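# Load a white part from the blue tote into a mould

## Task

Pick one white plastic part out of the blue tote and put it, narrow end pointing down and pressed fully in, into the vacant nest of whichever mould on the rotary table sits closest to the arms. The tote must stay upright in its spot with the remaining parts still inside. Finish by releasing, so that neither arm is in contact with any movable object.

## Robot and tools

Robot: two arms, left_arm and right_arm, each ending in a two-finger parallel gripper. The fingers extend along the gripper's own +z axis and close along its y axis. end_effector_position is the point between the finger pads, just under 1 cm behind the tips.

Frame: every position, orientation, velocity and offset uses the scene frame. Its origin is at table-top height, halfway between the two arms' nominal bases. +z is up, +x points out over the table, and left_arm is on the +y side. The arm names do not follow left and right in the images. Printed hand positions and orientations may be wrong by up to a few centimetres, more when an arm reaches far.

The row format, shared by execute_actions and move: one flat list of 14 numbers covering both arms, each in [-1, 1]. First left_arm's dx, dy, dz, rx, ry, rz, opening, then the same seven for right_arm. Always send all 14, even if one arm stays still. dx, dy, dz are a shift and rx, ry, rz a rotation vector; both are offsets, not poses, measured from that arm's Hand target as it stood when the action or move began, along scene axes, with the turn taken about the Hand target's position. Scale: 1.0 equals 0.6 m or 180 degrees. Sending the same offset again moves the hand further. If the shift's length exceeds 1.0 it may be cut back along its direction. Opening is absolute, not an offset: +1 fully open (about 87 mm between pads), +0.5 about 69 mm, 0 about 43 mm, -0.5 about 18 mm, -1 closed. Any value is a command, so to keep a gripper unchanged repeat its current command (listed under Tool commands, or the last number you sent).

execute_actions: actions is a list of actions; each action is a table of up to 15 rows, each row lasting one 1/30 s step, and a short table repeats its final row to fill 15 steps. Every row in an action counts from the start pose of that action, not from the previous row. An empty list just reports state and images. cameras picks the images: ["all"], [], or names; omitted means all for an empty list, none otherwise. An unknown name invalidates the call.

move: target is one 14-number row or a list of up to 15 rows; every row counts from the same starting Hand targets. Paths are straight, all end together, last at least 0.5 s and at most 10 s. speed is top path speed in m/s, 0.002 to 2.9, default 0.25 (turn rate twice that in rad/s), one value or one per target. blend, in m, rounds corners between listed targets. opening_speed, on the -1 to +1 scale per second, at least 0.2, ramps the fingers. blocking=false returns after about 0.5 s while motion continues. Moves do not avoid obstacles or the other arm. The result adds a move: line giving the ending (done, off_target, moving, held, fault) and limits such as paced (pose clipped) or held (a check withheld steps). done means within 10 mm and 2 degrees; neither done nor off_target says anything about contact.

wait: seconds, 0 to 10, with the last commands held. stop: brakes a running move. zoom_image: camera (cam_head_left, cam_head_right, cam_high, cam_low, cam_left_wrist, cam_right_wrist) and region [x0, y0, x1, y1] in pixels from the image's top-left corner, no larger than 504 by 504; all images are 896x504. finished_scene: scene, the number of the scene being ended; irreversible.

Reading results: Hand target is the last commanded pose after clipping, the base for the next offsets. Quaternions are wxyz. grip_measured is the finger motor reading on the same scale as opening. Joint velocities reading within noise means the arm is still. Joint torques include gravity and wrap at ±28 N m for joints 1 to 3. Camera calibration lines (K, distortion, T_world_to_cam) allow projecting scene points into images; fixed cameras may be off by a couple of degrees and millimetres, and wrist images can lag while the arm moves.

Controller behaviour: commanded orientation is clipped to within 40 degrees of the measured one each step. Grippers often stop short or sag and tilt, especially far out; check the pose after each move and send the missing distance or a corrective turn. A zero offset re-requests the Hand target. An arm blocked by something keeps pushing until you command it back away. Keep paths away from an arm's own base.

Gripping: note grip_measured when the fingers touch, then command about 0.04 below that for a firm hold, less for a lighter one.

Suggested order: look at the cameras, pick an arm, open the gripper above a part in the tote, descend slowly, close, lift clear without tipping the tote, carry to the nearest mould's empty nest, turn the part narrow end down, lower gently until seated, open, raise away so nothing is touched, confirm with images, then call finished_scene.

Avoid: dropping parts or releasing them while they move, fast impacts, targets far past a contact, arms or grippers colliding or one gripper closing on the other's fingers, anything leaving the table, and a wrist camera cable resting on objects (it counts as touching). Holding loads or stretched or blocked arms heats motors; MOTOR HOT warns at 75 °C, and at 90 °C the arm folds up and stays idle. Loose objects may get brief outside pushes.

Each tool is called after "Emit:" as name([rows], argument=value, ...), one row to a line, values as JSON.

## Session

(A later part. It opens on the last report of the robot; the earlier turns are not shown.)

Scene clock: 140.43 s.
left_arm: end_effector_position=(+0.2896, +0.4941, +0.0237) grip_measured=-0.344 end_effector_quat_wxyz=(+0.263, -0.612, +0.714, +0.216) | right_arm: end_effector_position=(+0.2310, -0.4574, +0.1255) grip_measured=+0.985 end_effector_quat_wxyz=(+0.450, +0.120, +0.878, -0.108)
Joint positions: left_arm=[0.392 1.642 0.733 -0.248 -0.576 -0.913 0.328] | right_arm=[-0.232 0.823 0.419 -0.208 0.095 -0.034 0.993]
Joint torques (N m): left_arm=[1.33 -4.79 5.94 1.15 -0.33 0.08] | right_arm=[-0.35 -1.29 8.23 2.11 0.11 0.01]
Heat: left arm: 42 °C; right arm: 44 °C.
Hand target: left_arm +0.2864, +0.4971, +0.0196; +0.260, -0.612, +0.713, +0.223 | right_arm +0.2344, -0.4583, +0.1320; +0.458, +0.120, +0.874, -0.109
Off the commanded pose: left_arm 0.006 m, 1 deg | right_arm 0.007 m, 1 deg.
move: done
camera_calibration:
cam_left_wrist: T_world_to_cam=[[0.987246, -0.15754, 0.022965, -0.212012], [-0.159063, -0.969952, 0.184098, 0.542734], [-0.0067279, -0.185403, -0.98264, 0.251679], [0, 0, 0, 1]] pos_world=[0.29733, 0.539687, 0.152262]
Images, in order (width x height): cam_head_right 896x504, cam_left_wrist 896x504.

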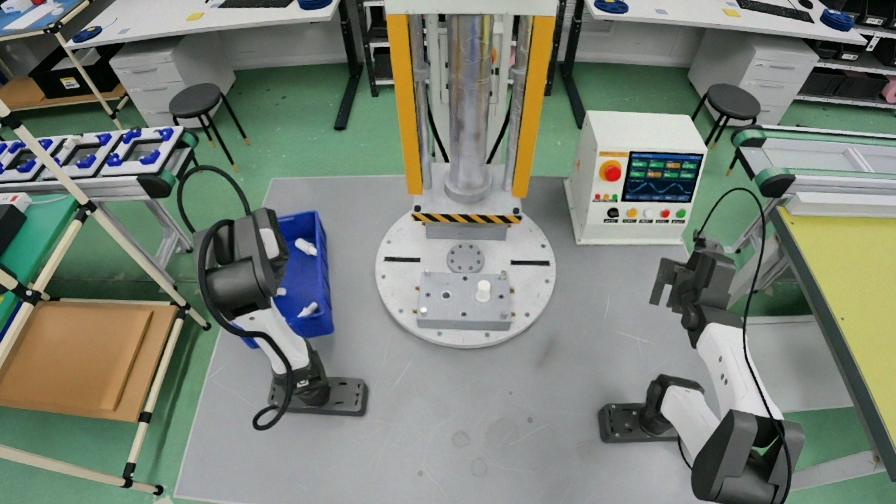

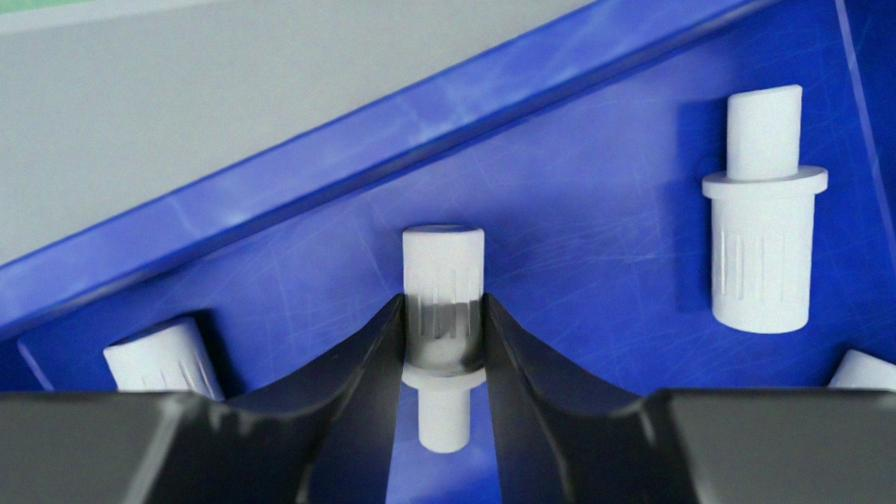

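Emit:
move([
  [0, 0, 0.17, 0,0,0,-0.7, 0,0,0,0,0,0,1],
  [-0.0023, -0.095, 0.17, 0,0,-0.4511,-0.7, 0,0,0,0,0,0,1],
], cameras=["all"], speed=0.2)

Emit:
zoom_image(camera="cam_high", region=[160, 100, 360, 320])

Scene clock: 167.40 s.
left_arm: end_effector_position=(+0.2797, +0.4368, +0.1154) grip_measured=-0.344 end_effector_quat_wxyz=(+0.335, -0.006, +0.942, +0.001) | right_arm: end_effector_position=(+0.2310, -0.4574, +0.1255) grip_measured=+0.985 end_effector_quat_wxyz=(+0.450, +0.120, +0.878, -0.108)
Joint positions: left_arm=[0.616 1.195 0.746 -0.529 0.361 0.48 0.328] | right_arm=[-0.232 0.823 0.419 -0.208 0.095 -0.034 0.993]
Joint torques (N m): left_arm=[1.36 -2.44 10.65 1.27 0.52 0.13] | right_arm=[-0.35 -1.21 8.06 2.15 0.11 0.03]
Heat: left arm: 41 °C; right arm: 45 °C.
Hand target: left_arm +0.2851, +0.4402, +0.1217; +0.342, +0.000, +0.940, +0.000 | right_arm +0.2344, -0.4583, +0.1320; +0.458, +0.120, +0.874, -0.109
Off the commanded pose: left_arm 0.009 m, 1 deg | right_arm 0.007 m, 1 deg.
move: done
camera_calibration:
cam_left_wrist: T_world_to_cam=[[0.0124821, -0.999852, 0.0118675, 0.428595], [-0.980418, -0.00990513, 0.196678, 0.277606], [-0.196531, -0.01409, -0.980396, 0.309103], [0, 0, 0, 1]] pos_world=[0.327568, 0.435636, 0.243359]
cam_right_wrist: T_world_to_cam=[[-0.31501, -0.944202, 0.0961823, -0.375248], [-0.946053, 0.304287, -0.111325, 0.397031], [0.0758463, -0.126062, -0.989119, 0.190546], [0, 0, 0, 1]] pos_world=[0.242954, -0.451101, 0.268765]

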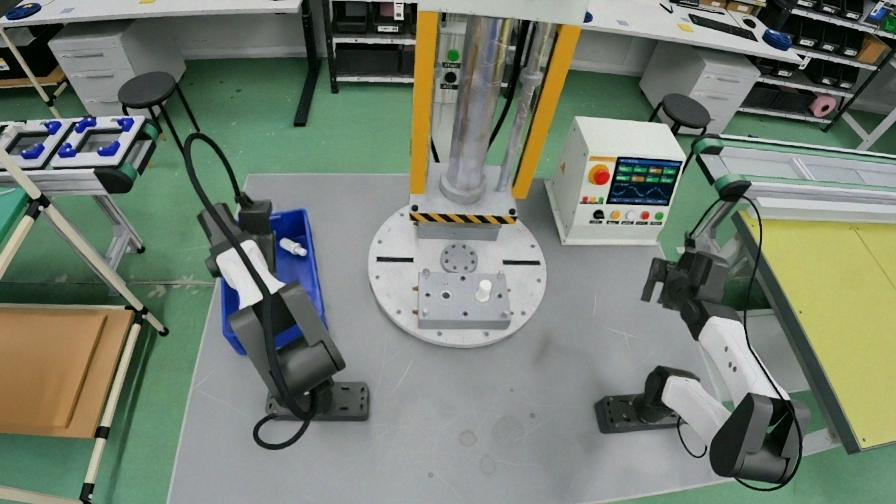

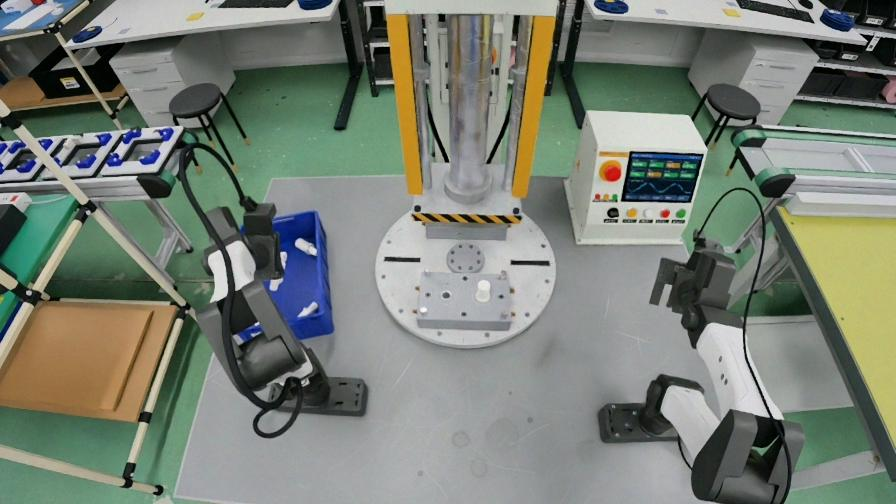

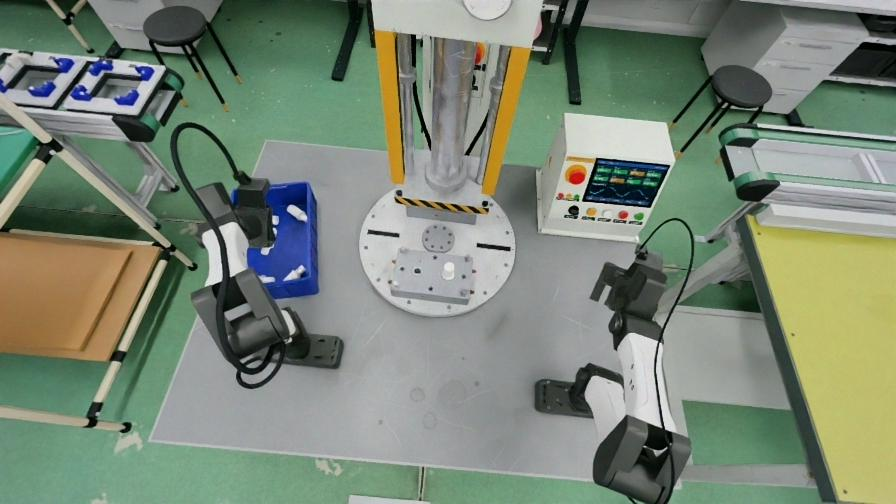

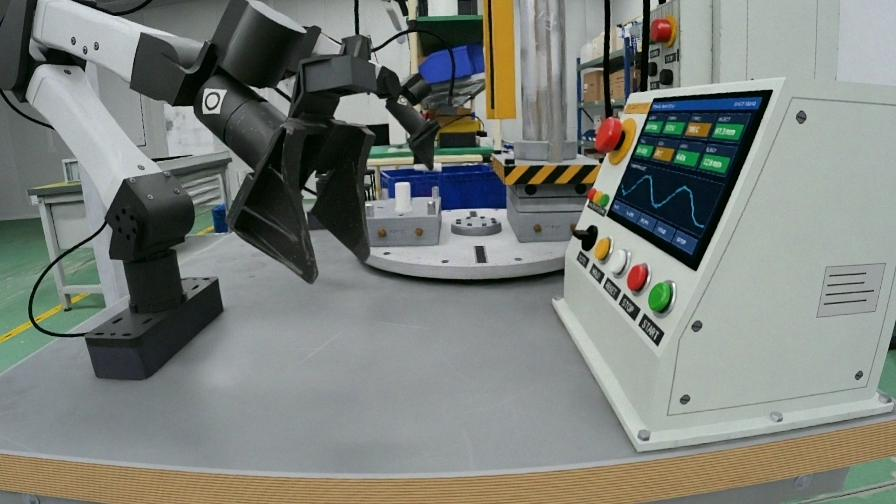

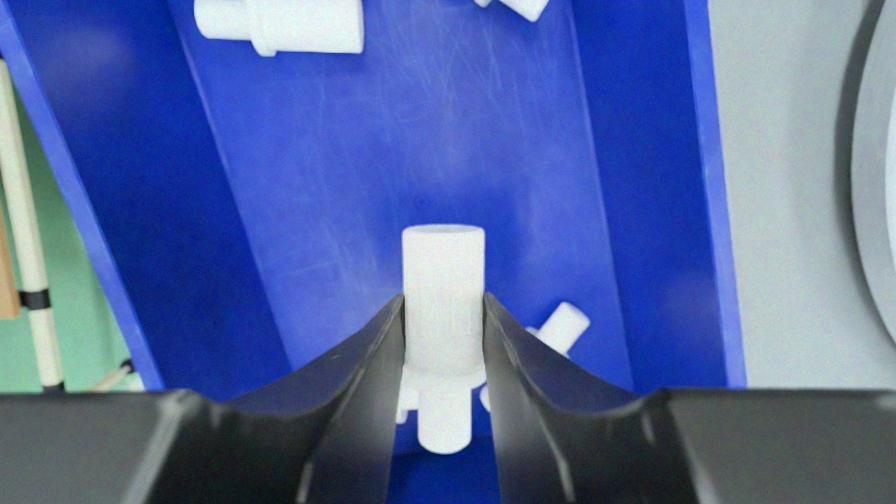

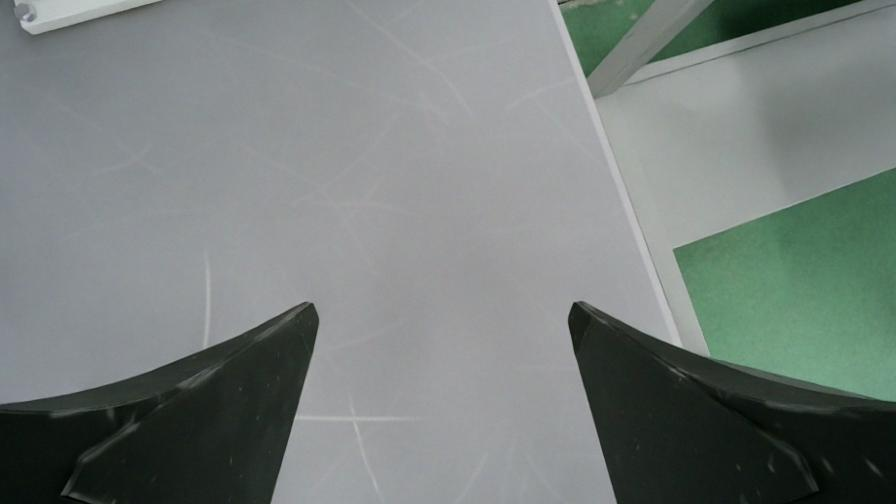

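Scaled by 2.291 from the camera's 896x504 image, which has a finer 1280x720 frame.

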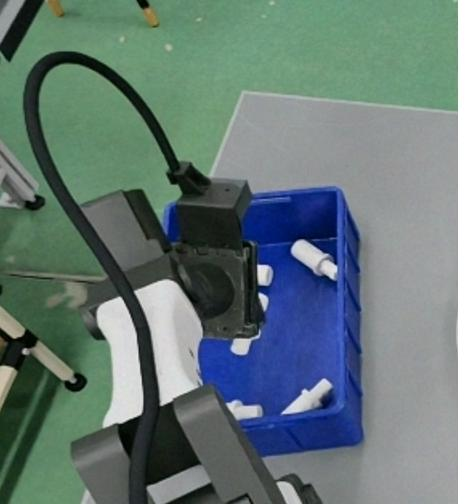

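Emit:
move(target=[0.01, 0, -0.14, 0,0,0,-0.7, 0,0,0,0,0,0,1], speed=0.12, cameras=["cam_left_wrist","cam_high"])

Scene clock: 182.40 s.
left_arm: end_effector_position=(+0.2879, +0.4424, +0.0408) grip_measured=-0.344 end_effector_quat_wxyz=(+0.339, -0.005, +0.941, +0.004) | right_arm: end_effector_position=(+0.2310, -0.4574, +0.1255) grip_measured=+0.985 end_effector_quat_wxyz=(+0.450, +0.120, +0.878, -0.108)
Joint positions: left_arm=[0.617 1.375 0.54 -0.133 0.361 0.48 0.328] | right_arm=[-0.232 0.823 0.419 -0.208 0.095 -0.034 0.993]
Joint torques (N m): left_arm=[0.12 -2.92 6.5 1.59 0.41 -0.01] | right_arm=[-0.29 -1.2 8.17 2.15 0.11 0]
Heat: left arm: 43 °C; right arm: 45 °C.
Hand target: left_arm +0.2909, +0.4401, +0.0375; +0.342, -0.001, +0.940, +0.000 | right_arm +0.2344, -0.4583, +0.1320; +0.458, +0.120, +0.874, -0.109
Off the commanded pose: left_arm 0.005 m, 1 deg | right_arm 0.007 m, 1 deg.
move: done
camera_calibration:
cam_left_wrist: T_world_to_cam=[[0.0120784, -0.999904, 0.00683113, 0.435327], [-0.981997, -0.0105737, 0.1886, 0.301347], [-0.188509, -0.00898614, -0.98203, 0.233155], [0, 0, 0, 1]] pos_world=[0.334616, 0.440566, 0.169157]
Images, in order (width x height): cam_high 896x504, cam_left_wrist 896x504.

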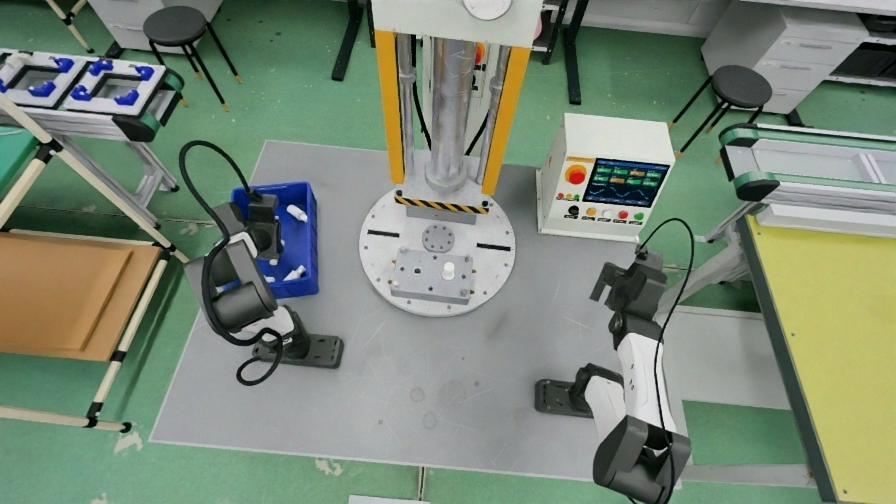

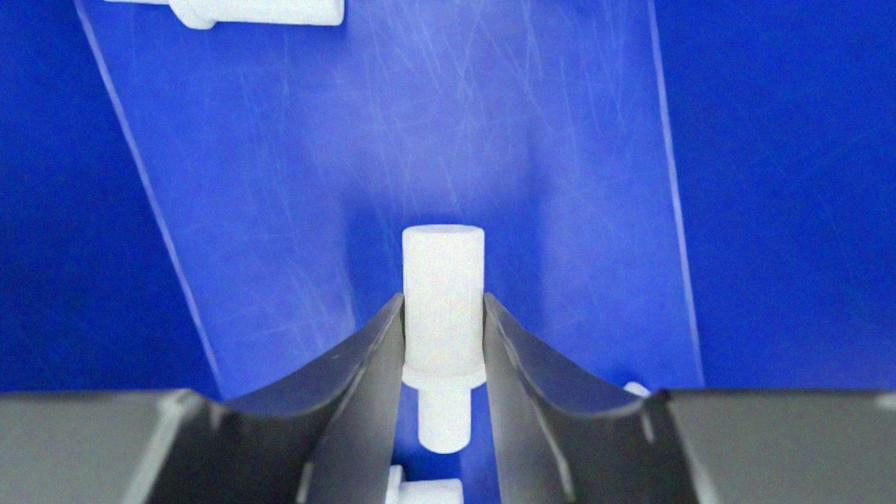

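Emit:
move(target=[0.003, 0, -0.031, 0,0,0,-0.7, 0,0,0,0,0,0,1], speed=0.06, cameras=["cam_left_wrist"])

Scene clock: 188.57 s.
left_arm: end_effector_position=(+0.2915, +0.4434, +0.0232) grip_measured=-0.344 end_effector_quat_wxyz=(+0.340, -0.004, +0.940, +0.003) | right_arm: end_effector_position=(+0.2310, -0.4574, +0.1255) grip_measured=+0.985 end_effector_quat_wxyz=(+0.450, +0.120, +0.878, -0.108)
Joint positions: left_arm=[0.613 1.448 0.508 -0.025 0.363 0.479 0.328] | right_arm=[-0.232 0.823 0.419 -0.208 0.095 -0.034 0.993]
Joint torques (N m): left_arm=[0.06 -3.38 5.59 1.6 0.36 -0.03] | right_arm=[-0.29 -1.28 8.16 2.15 0.1 0.02]
Heat: left arm: 43 °C; right arm: 45 °C.
Hand target: left_arm +0.2928, +0.4402, +0.0190; +0.342, -0.001, +0.940, +0.000 | right_arm +0.2344, -0.4583, +0.1320; +0.458, +0.120, +0.874, -0.109
Off the commanded pose: left_arm 0.006 m, 1 deg | right_arm 0.007 m, 1 deg.
move: done
camera_calibration:
cam_left_wrist: T_world_to_cam=[[0.00882198, -0.99994, 0.00648312, 0.437378], [-0.982651, -0.00746796, 0.185314, 0.307147], [-0.185254, -0.00800548, -0.982658, 0.215244], [0, 0, 0, 1]] pos_world=[0.337835, 0.441369, 0.151757]
Images, in order (width x height): cam_left_wrist 896x504.

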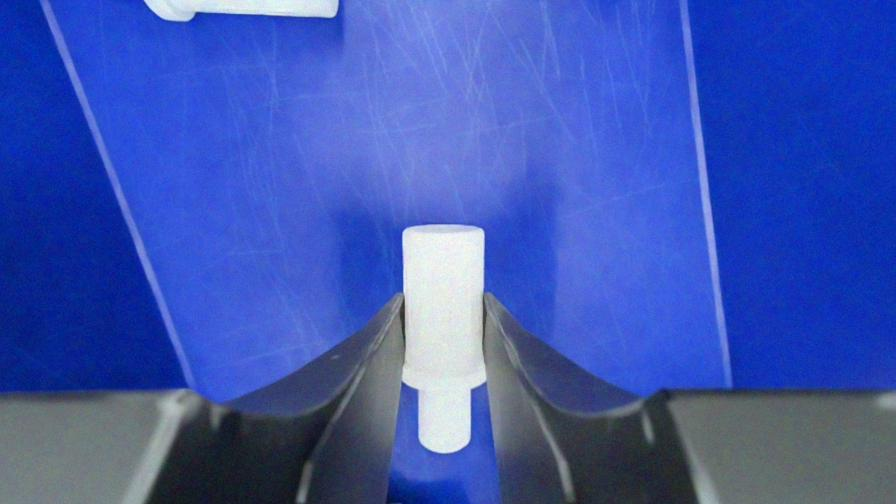

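Emit:
move(target=[0, 0, 0, 0,0,0,0.2, 0,0,0,0,0,0,1], opening_speed=0.3, speed=0.06, cameras=["cam_left_wrist"])

Emit:
move([
  [0, 0, 0.17, 0,0,0,0.2, 0,0,0,0,0,0,1],
  [0.015, 0, 0.17, 0,0.2444,0,0.2, 0,0,0,0,0,0,1],
], speed=0.2, cameras=["all"])

Emit:
zoom_image(camera="cam_high", region=[160, 100, 360, 320])

Scene clock: 202.13 s.
left_arm: end_effector_position=(+0.2921, +0.4439, +0.0236) grip_measured=+0.200 end_effector_quat_wxyz=(+0.341, -0.003, +0.940, +0.004) | right_arm: end_effector_position=(+0.2310, -0.4574, +0.1255) grip_measured=+0.985 end_effector_quat_wxyz=(+0.450, +0.120, +0.878, -0.108)
Joint positions: left_arm=[0.613 1.448 0.508 -0.021 0.363 0.479 0.6] | right_arm=[-0.232 0.823 0.419 -0.208 0.095 -0.034 0.993]
Joint torques (N m): left_arm=[0.05 -3.41 5.57 1.58 0.37 -0.03] | right_arm=[-0.29 -1.22 8.18 2.15 0.08 -0.01]
Heat: left arm: 42 °C; right arm: 45 °C.
Hand target: left_arm +0.2929, +0.4402, +0.0190; +0.343, -0.001, +0.940, +0.000 | right_arm +0.2344, -0.4583, +0.1320; +0.458, +0.120, +0.874, -0.109
Off the commanded pose: left_arm 0.006 m, 1 deg | right_arm 0.007 m, 1 deg.
move: done
camera_calibration:
cam_left_wrist: T_world_to_cam=[[0.00881836, -0.999951, 0.00446868, 0.437797], [-0.983174, -0.00785483, 0.1825, 0.308143], [-0.182456, -0.00600284, -0.983196, 0.214046], [0, 0, 0, 1]] pos_world=[0.338151, 0.44148, 0.152257]
Images, in order (width x height): cam_left_wrist 896x504.

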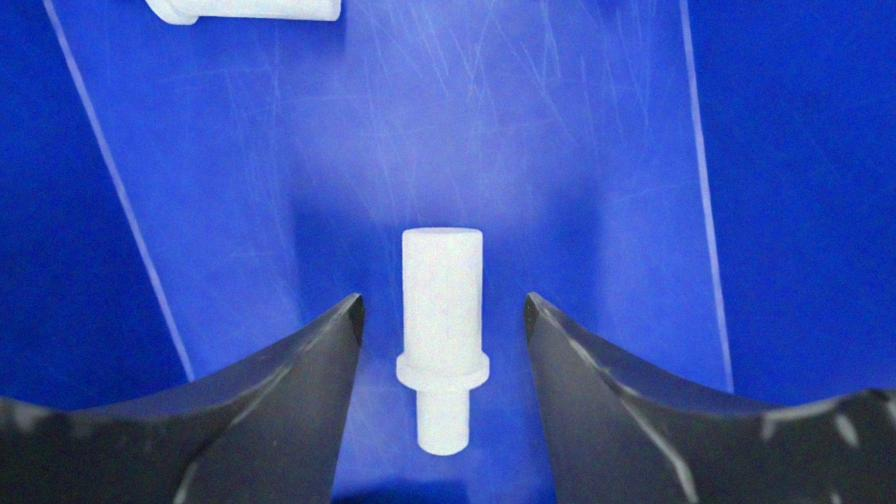

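Scene clock: 205.40 s.
left_arm: end_effector_position=(+0.2984, +0.4388, +0.1204) grip_measured=+0.200 end_effector_quat_wxyz=(-0.029, +0.000, +1.000, -0.005) | right_arm: end_effector_position=(+0.2310, -0.4574, +0.1255) grip_measured=+0.985 end_effector_quat_wxyz=(+0.450, +0.120, +0.878, -0.108)
Joint positions: left_arm=[0.38 1.878 1.516 -1.267 -0.011 0.367 0.6] | right_arm=[-0.232 0.823 0.419 -0.208 0.095 -0.034 0.993]
Joint torques (N m): left_arm=[0.18 -6.56 9.57 0.11 -0.01 -0.05] | right_arm=[-0.4 -1.21 8.05 2.13 0.1 0.02]
Heat: left arm: 42 °C; right arm: 46 °C.
Hand target: left_arm +0.3019, +0.4401, +0.1210; -0.034, -0.001, +0.999, +0.000 | right_arm +0.2344, -0.4583, +0.1320; +0.458, +0.120, +0.874, -0.109
Off the commanded pose: left_arm 0.004 m, 1 deg | right_arm 0.007 m, 1 deg.
move: done
camera_calibration:
cam_left_wrist: T_world_to_cam=[[0.00826898, -0.99981, 0.0176706, 0.430814], [-0.590592, 0.00937685, 0.806916, 0.0966076], [-0.806928, -0.0171085, -0.590402, 0.454239], [0, 0, 0, 1]] pos_world=[0.420031, 0.437598, 0.182617]
cam_right_wrist: T_world_to_cam=[[-0.31501, -0.944202, 0.0961823, -0.375248], [-0.946053, 0.304287, -0.111325, 0.397031], [0.0758463, -0.126062, -0.989119, 0.190546], [0, 0, 0, 1]] pos_world=[0.242954, -0.451101, 0.268765]

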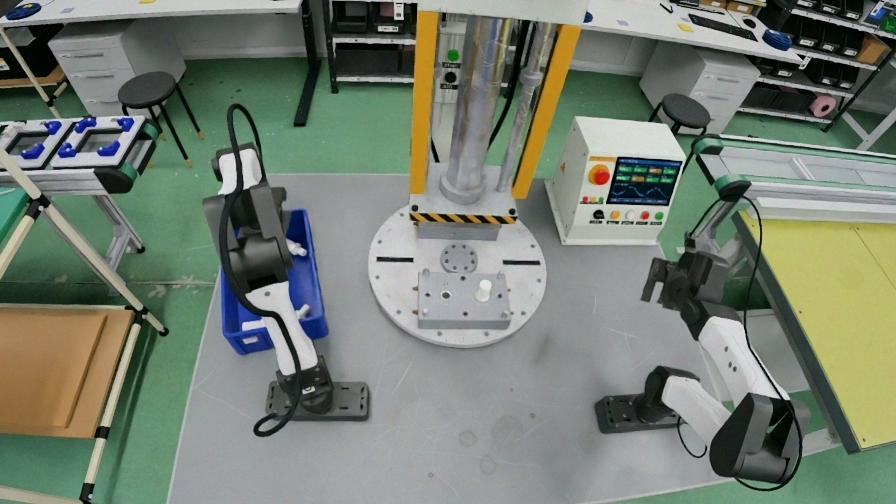

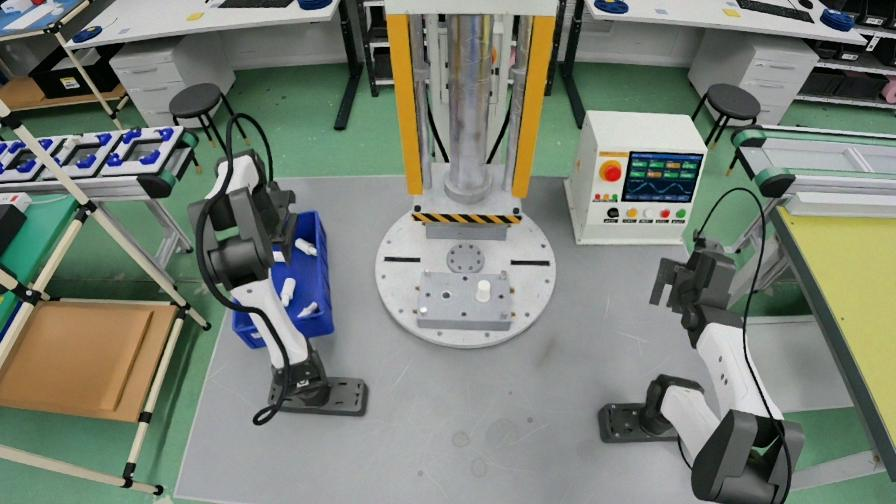

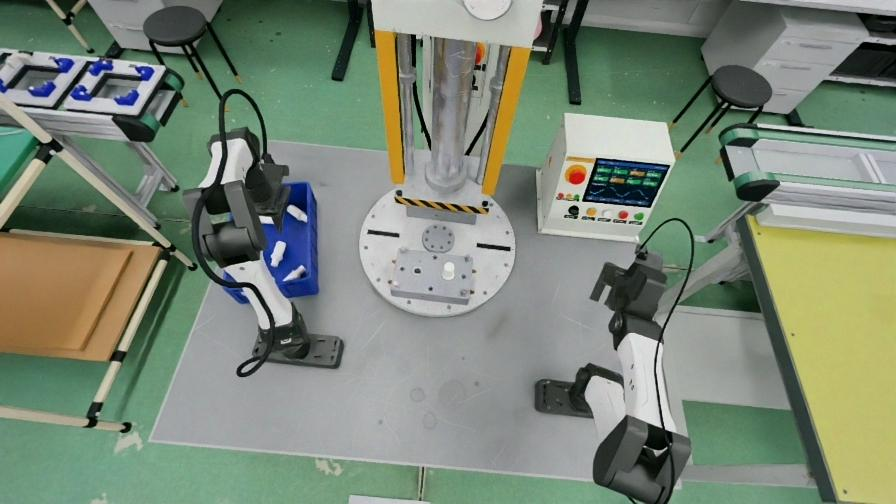

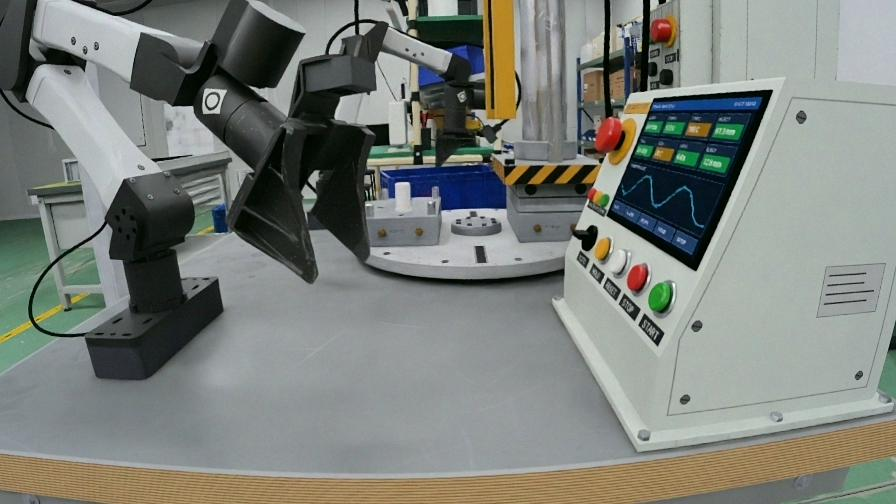

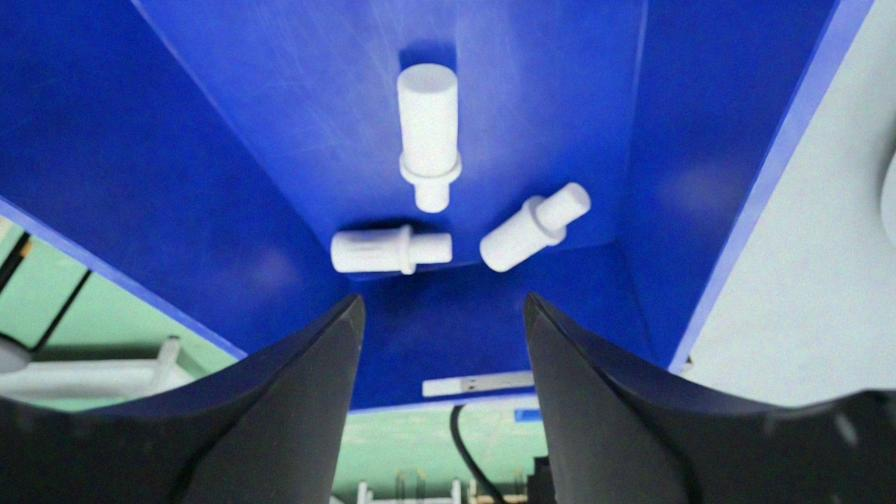

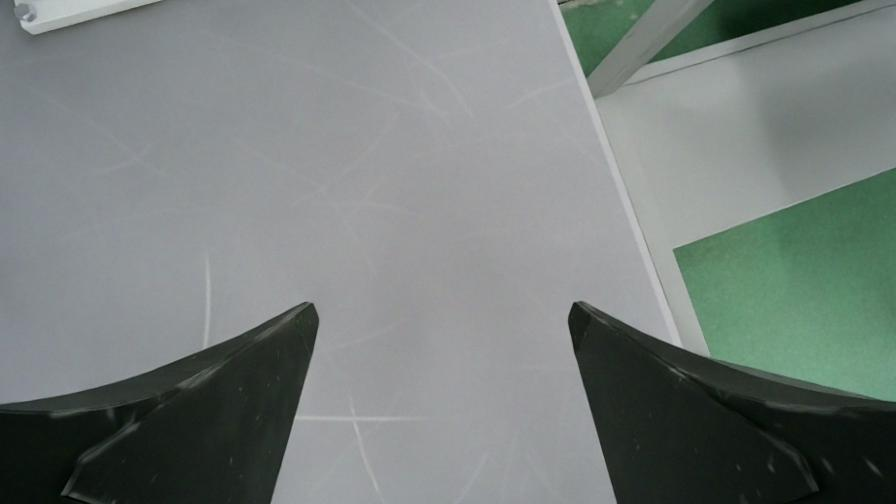

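Scaled by 2.291 from the camera's 896x504 image, which has a finer 1280x720 frame.

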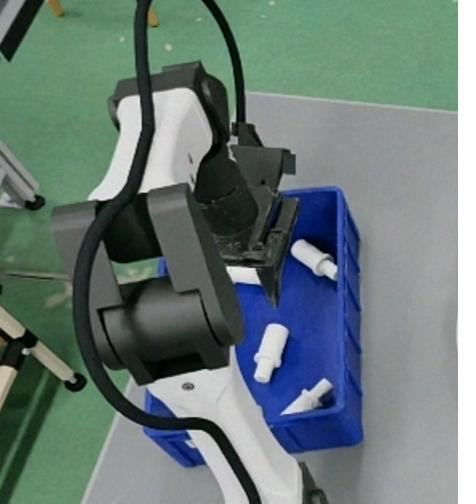

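Emit:
move(target=[0.01, 0.0025, -0.152, 0,0,0,0.2, 0,0,0,0,0,0,1], speed=0.12, cameras=["cam_left_wrist","cam_high"])

Emit:
zoom_image(camera="cam_high", region=[160, 100, 360, 320])

Scene clock: 214.63 s.
left_arm: end_effector_position=(+0.3066, +0.4417, +0.0420) grip_measured=+0.200 end_effector_quat_wxyz=(-0.029, -0.002, +1.000, -0.005) | right_arm: end_effector_position=(+0.2310, -0.4574, +0.1255) grip_measured=+0.985 end_effector_quat_wxyz=(+0.450, +0.120, +0.878, -0.108)
Joint positions: left_arm=[0.38 1.987 1.344 -0.986 -0.011 0.364 0.6] | right_arm=[-0.232 0.823 0.419 -0.208 0.095 -0.034 0.993]
Joint torques (N m): left_arm=[0.01 -6.46 5.37 0.55 -0.01 -0.05] | right_arm=[-0.31 -1.21 8.12 2.15 0.09 0.02]
Heat: left arm: 43 °C; right arm: 46 °C.
Hand target: left_arm +0.3078, +0.4416, +0.0298; -0.034, -0.001, +0.999, +0.000 | right_arm +0.2344, -0.4583, +0.1320; +0.458, +0.120, +0.874, -0.109
Off the commanded pose: left_arm 0.012 m, 1 deg | right_arm 0.007 m, 1 deg.
move: off_target (left_arm)
camera_calibration:
cam_left_wrist: T_world_to_cam=[[0.0105448, -0.999781, 0.0180968, 0.434288], [-0.591124, 0.00836432, 0.806537, 0.1654], [-0.806512, -0.0192022, -0.590906, 0.415421], [0, 0, 0, 1]] pos_world=[0.428234, 0.440787, 0.104214]
Images, in order (width x height): cam_high 896x504, cam_left_wrist 896x504.

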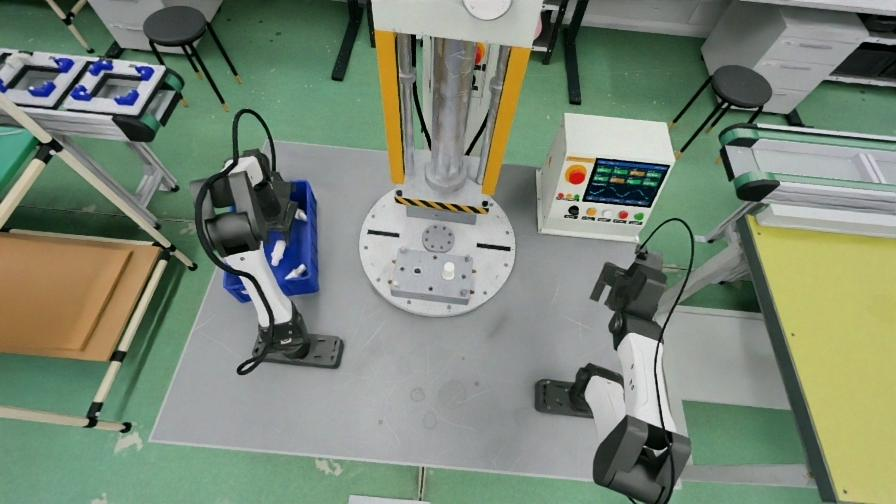

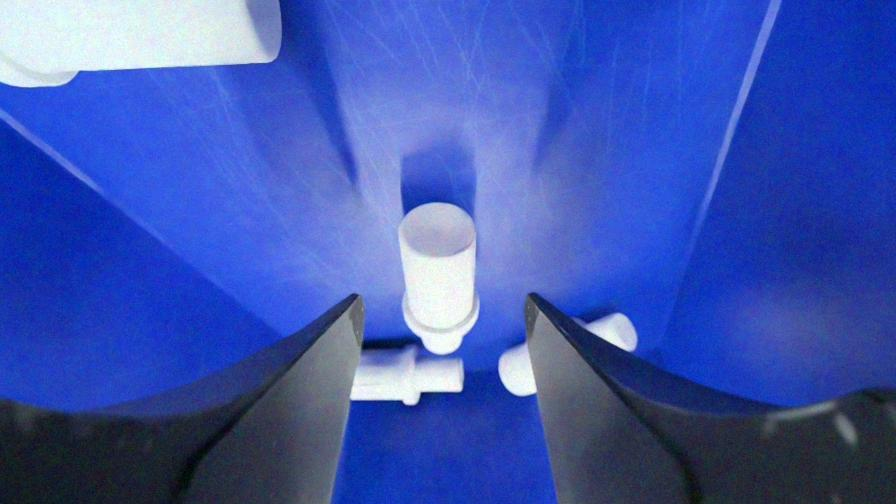

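Scaled by 2.291 from the camera's 896x504 image, which has a finer 1280x720 frame.

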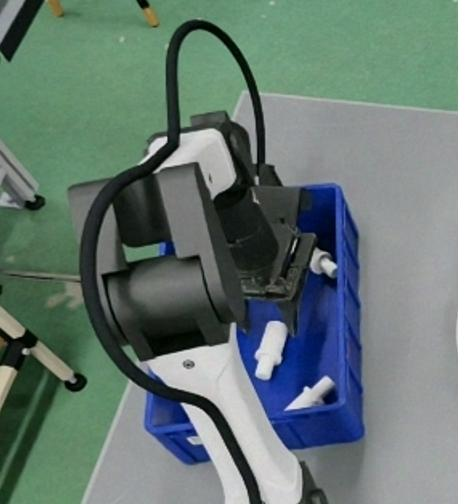

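Emit:
move([
  [-0.018, -0.001, 0, 0,0,0,0.2, 0,0,0,0,0,0,1],
  [-0.018, -0.001, -0.022, 0,0,0,0.2, 0,0,0,0,0,0,1],
], speed=0.06, cameras=["cam_left_wrist","cam_high","cam_head_right"])

Emit:
zoom_image(camera="cam_high", region=[160, 100, 360, 320])

Scene clock: 225.00 s.
left_arm: end_effector_position=(+0.2997, +0.4395, +0.0259) grip_measured=+0.200 end_effector_quat_wxyz=(-0.025, -0.002, +1.000, -0.003) | right_arm: end_effector_position=(+0.2310, -0.4574, +0.1255) grip_measured=+0.985 end_effector_quat_wxyz=(+0.450, +0.120, +0.878, -0.108)
Joint positions: left_arm=[0.38 1.979 1.264 -0.904 -0.013 0.364 0.6] | right_arm=[-0.232 0.823 0.419 -0.208 0.095 -0.034 0.993]
Joint torques (N m): left_arm=[0.76 -6.49 5.59 0.43 0 0.04] | right_arm=[-0.32 -1.29 8.24 2.12 0.06 0.01]
Heat: left arm: 42 °C; right arm: 46 °C.
Hand target: left_arm +0.2971, +0.4411, +0.0166; -0.034, +0.000, +0.999, +0.000 | right_arm +0.2344, -0.4583, +0.1320; +0.458, +0.120, +0.874, -0.109
Off the commanded pose: left_arm 0.010 m, 1 deg | right_arm 0.007 m, 1 deg.
move: done
camera_calibration:
cam_left_wrist: T_world_to_cam=[[0.0103229, -0.999868, 0.0125457, 0.432692], [-0.597892, 0.00388481, 0.801567, 0.17847], [-0.80151, -0.0157755, -0.597773, 0.397414], [0, 0, 0, 1]] pos_world=[0.420771, 0.438211, 0.0890793]
Images, in order (width x height): cam_head_right 896x504, cam_high 896x504, cam_left_wrist 896x504.

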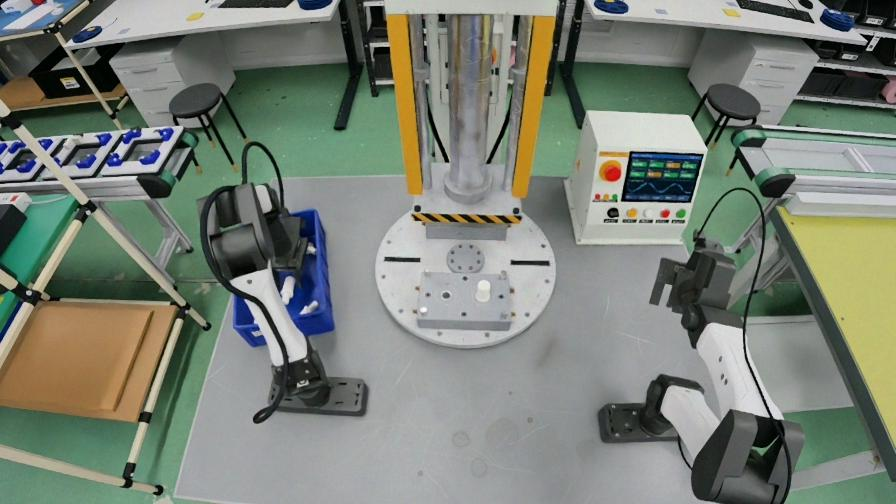

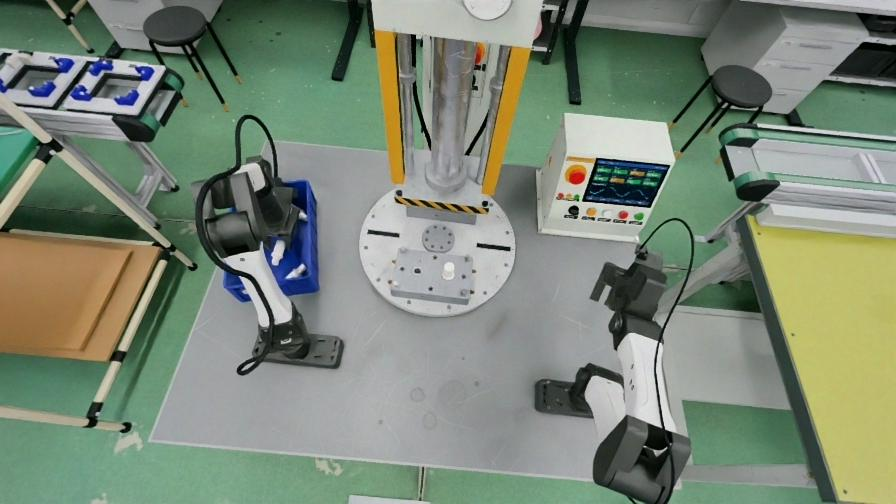

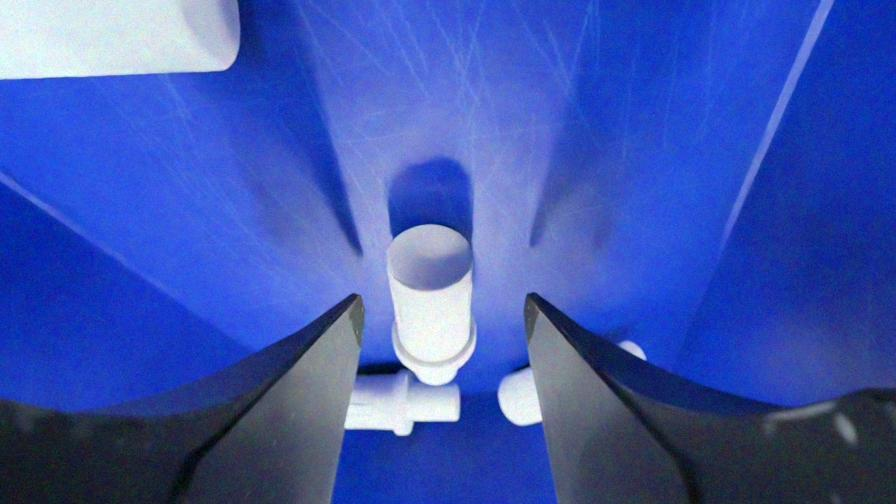

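Scaled by 2.291 from the camera's 896x504 image, which has a finer 1280x720 frame.

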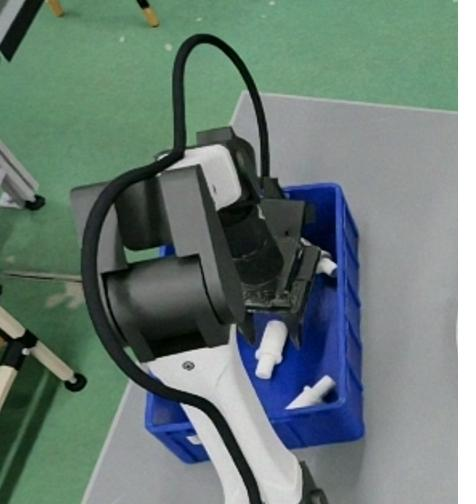

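Emit:
move(target=[0, 0.007, -0.003, 0,0,0,0.2, 0,0,0,0,0,0,1], speed=0.06, cameras=["cam_left_wrist"])

Scene clock: 231.50 s.
left_arm: end_effector_position=(+0.2989, +0.4407, +0.0231) grip_measured=+0.200 end_effector_quat_wxyz=(-0.027, -0.002, +1.000, -0.004) | right_arm: end_effector_position=(+0.2310, -0.4574, +0.1255) grip_measured=+0.985 end_effector_quat_wxyz=(+0.450, +0.120, +0.878, -0.108)
Joint positions: left_arm=[0.384 1.988 1.264 -0.9 -0.013 0.368 0.6] | right_arm=[-0.232 0.823 0.419 -0.208 0.095 -0.034 0.993]
Joint torques (N m): left_arm=[1.4 -6.58 5.98 0.4 0 0.1] | right_arm=[-0.28 -1.25 8.01 2.15 0.09 0]
Heat: left arm: 42 °C; right arm: 46 °C.
Hand target: left_arm +0.2970, +0.4453, +0.0148; -0.034, -0.001, +0.999, +0.000 | right_arm +0.2344, -0.4583, +0.1320; +0.458, +0.120, +0.874, -0.109
Off the commanded pose: left_arm 0.010 m, 1 deg | right_arm 0.007 m, 1 deg.
move: done
camera_calibration:
cam_left_wrist: T_world_to_cam=[[0.010758, -0.999839, 0.0143637, 0.433678], [-0.593481, 0.00517652, 0.804832, 0.178217], [-0.804776, -0.017183, -0.593329, 0.396687], [0, 0, 0, 1]] pos_world=[0.420347, 0.439502, 0.0857015]
Images, in order (width x height): cam_left_wrist 896x504.

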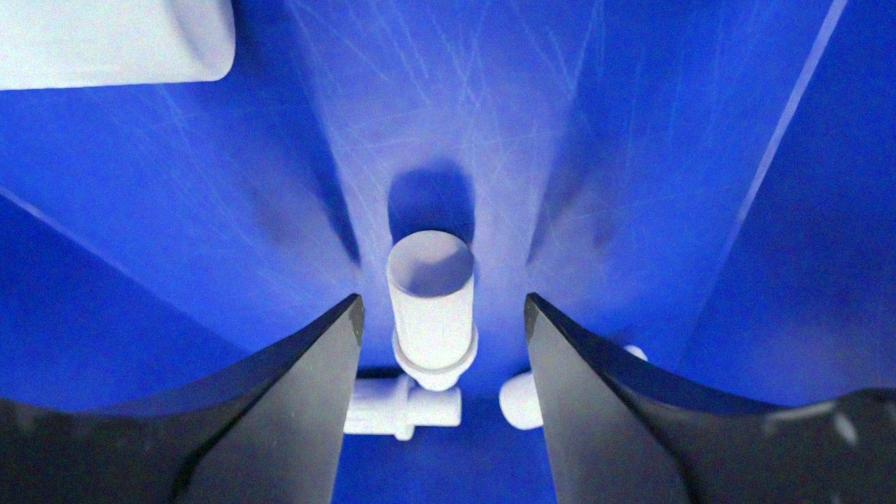

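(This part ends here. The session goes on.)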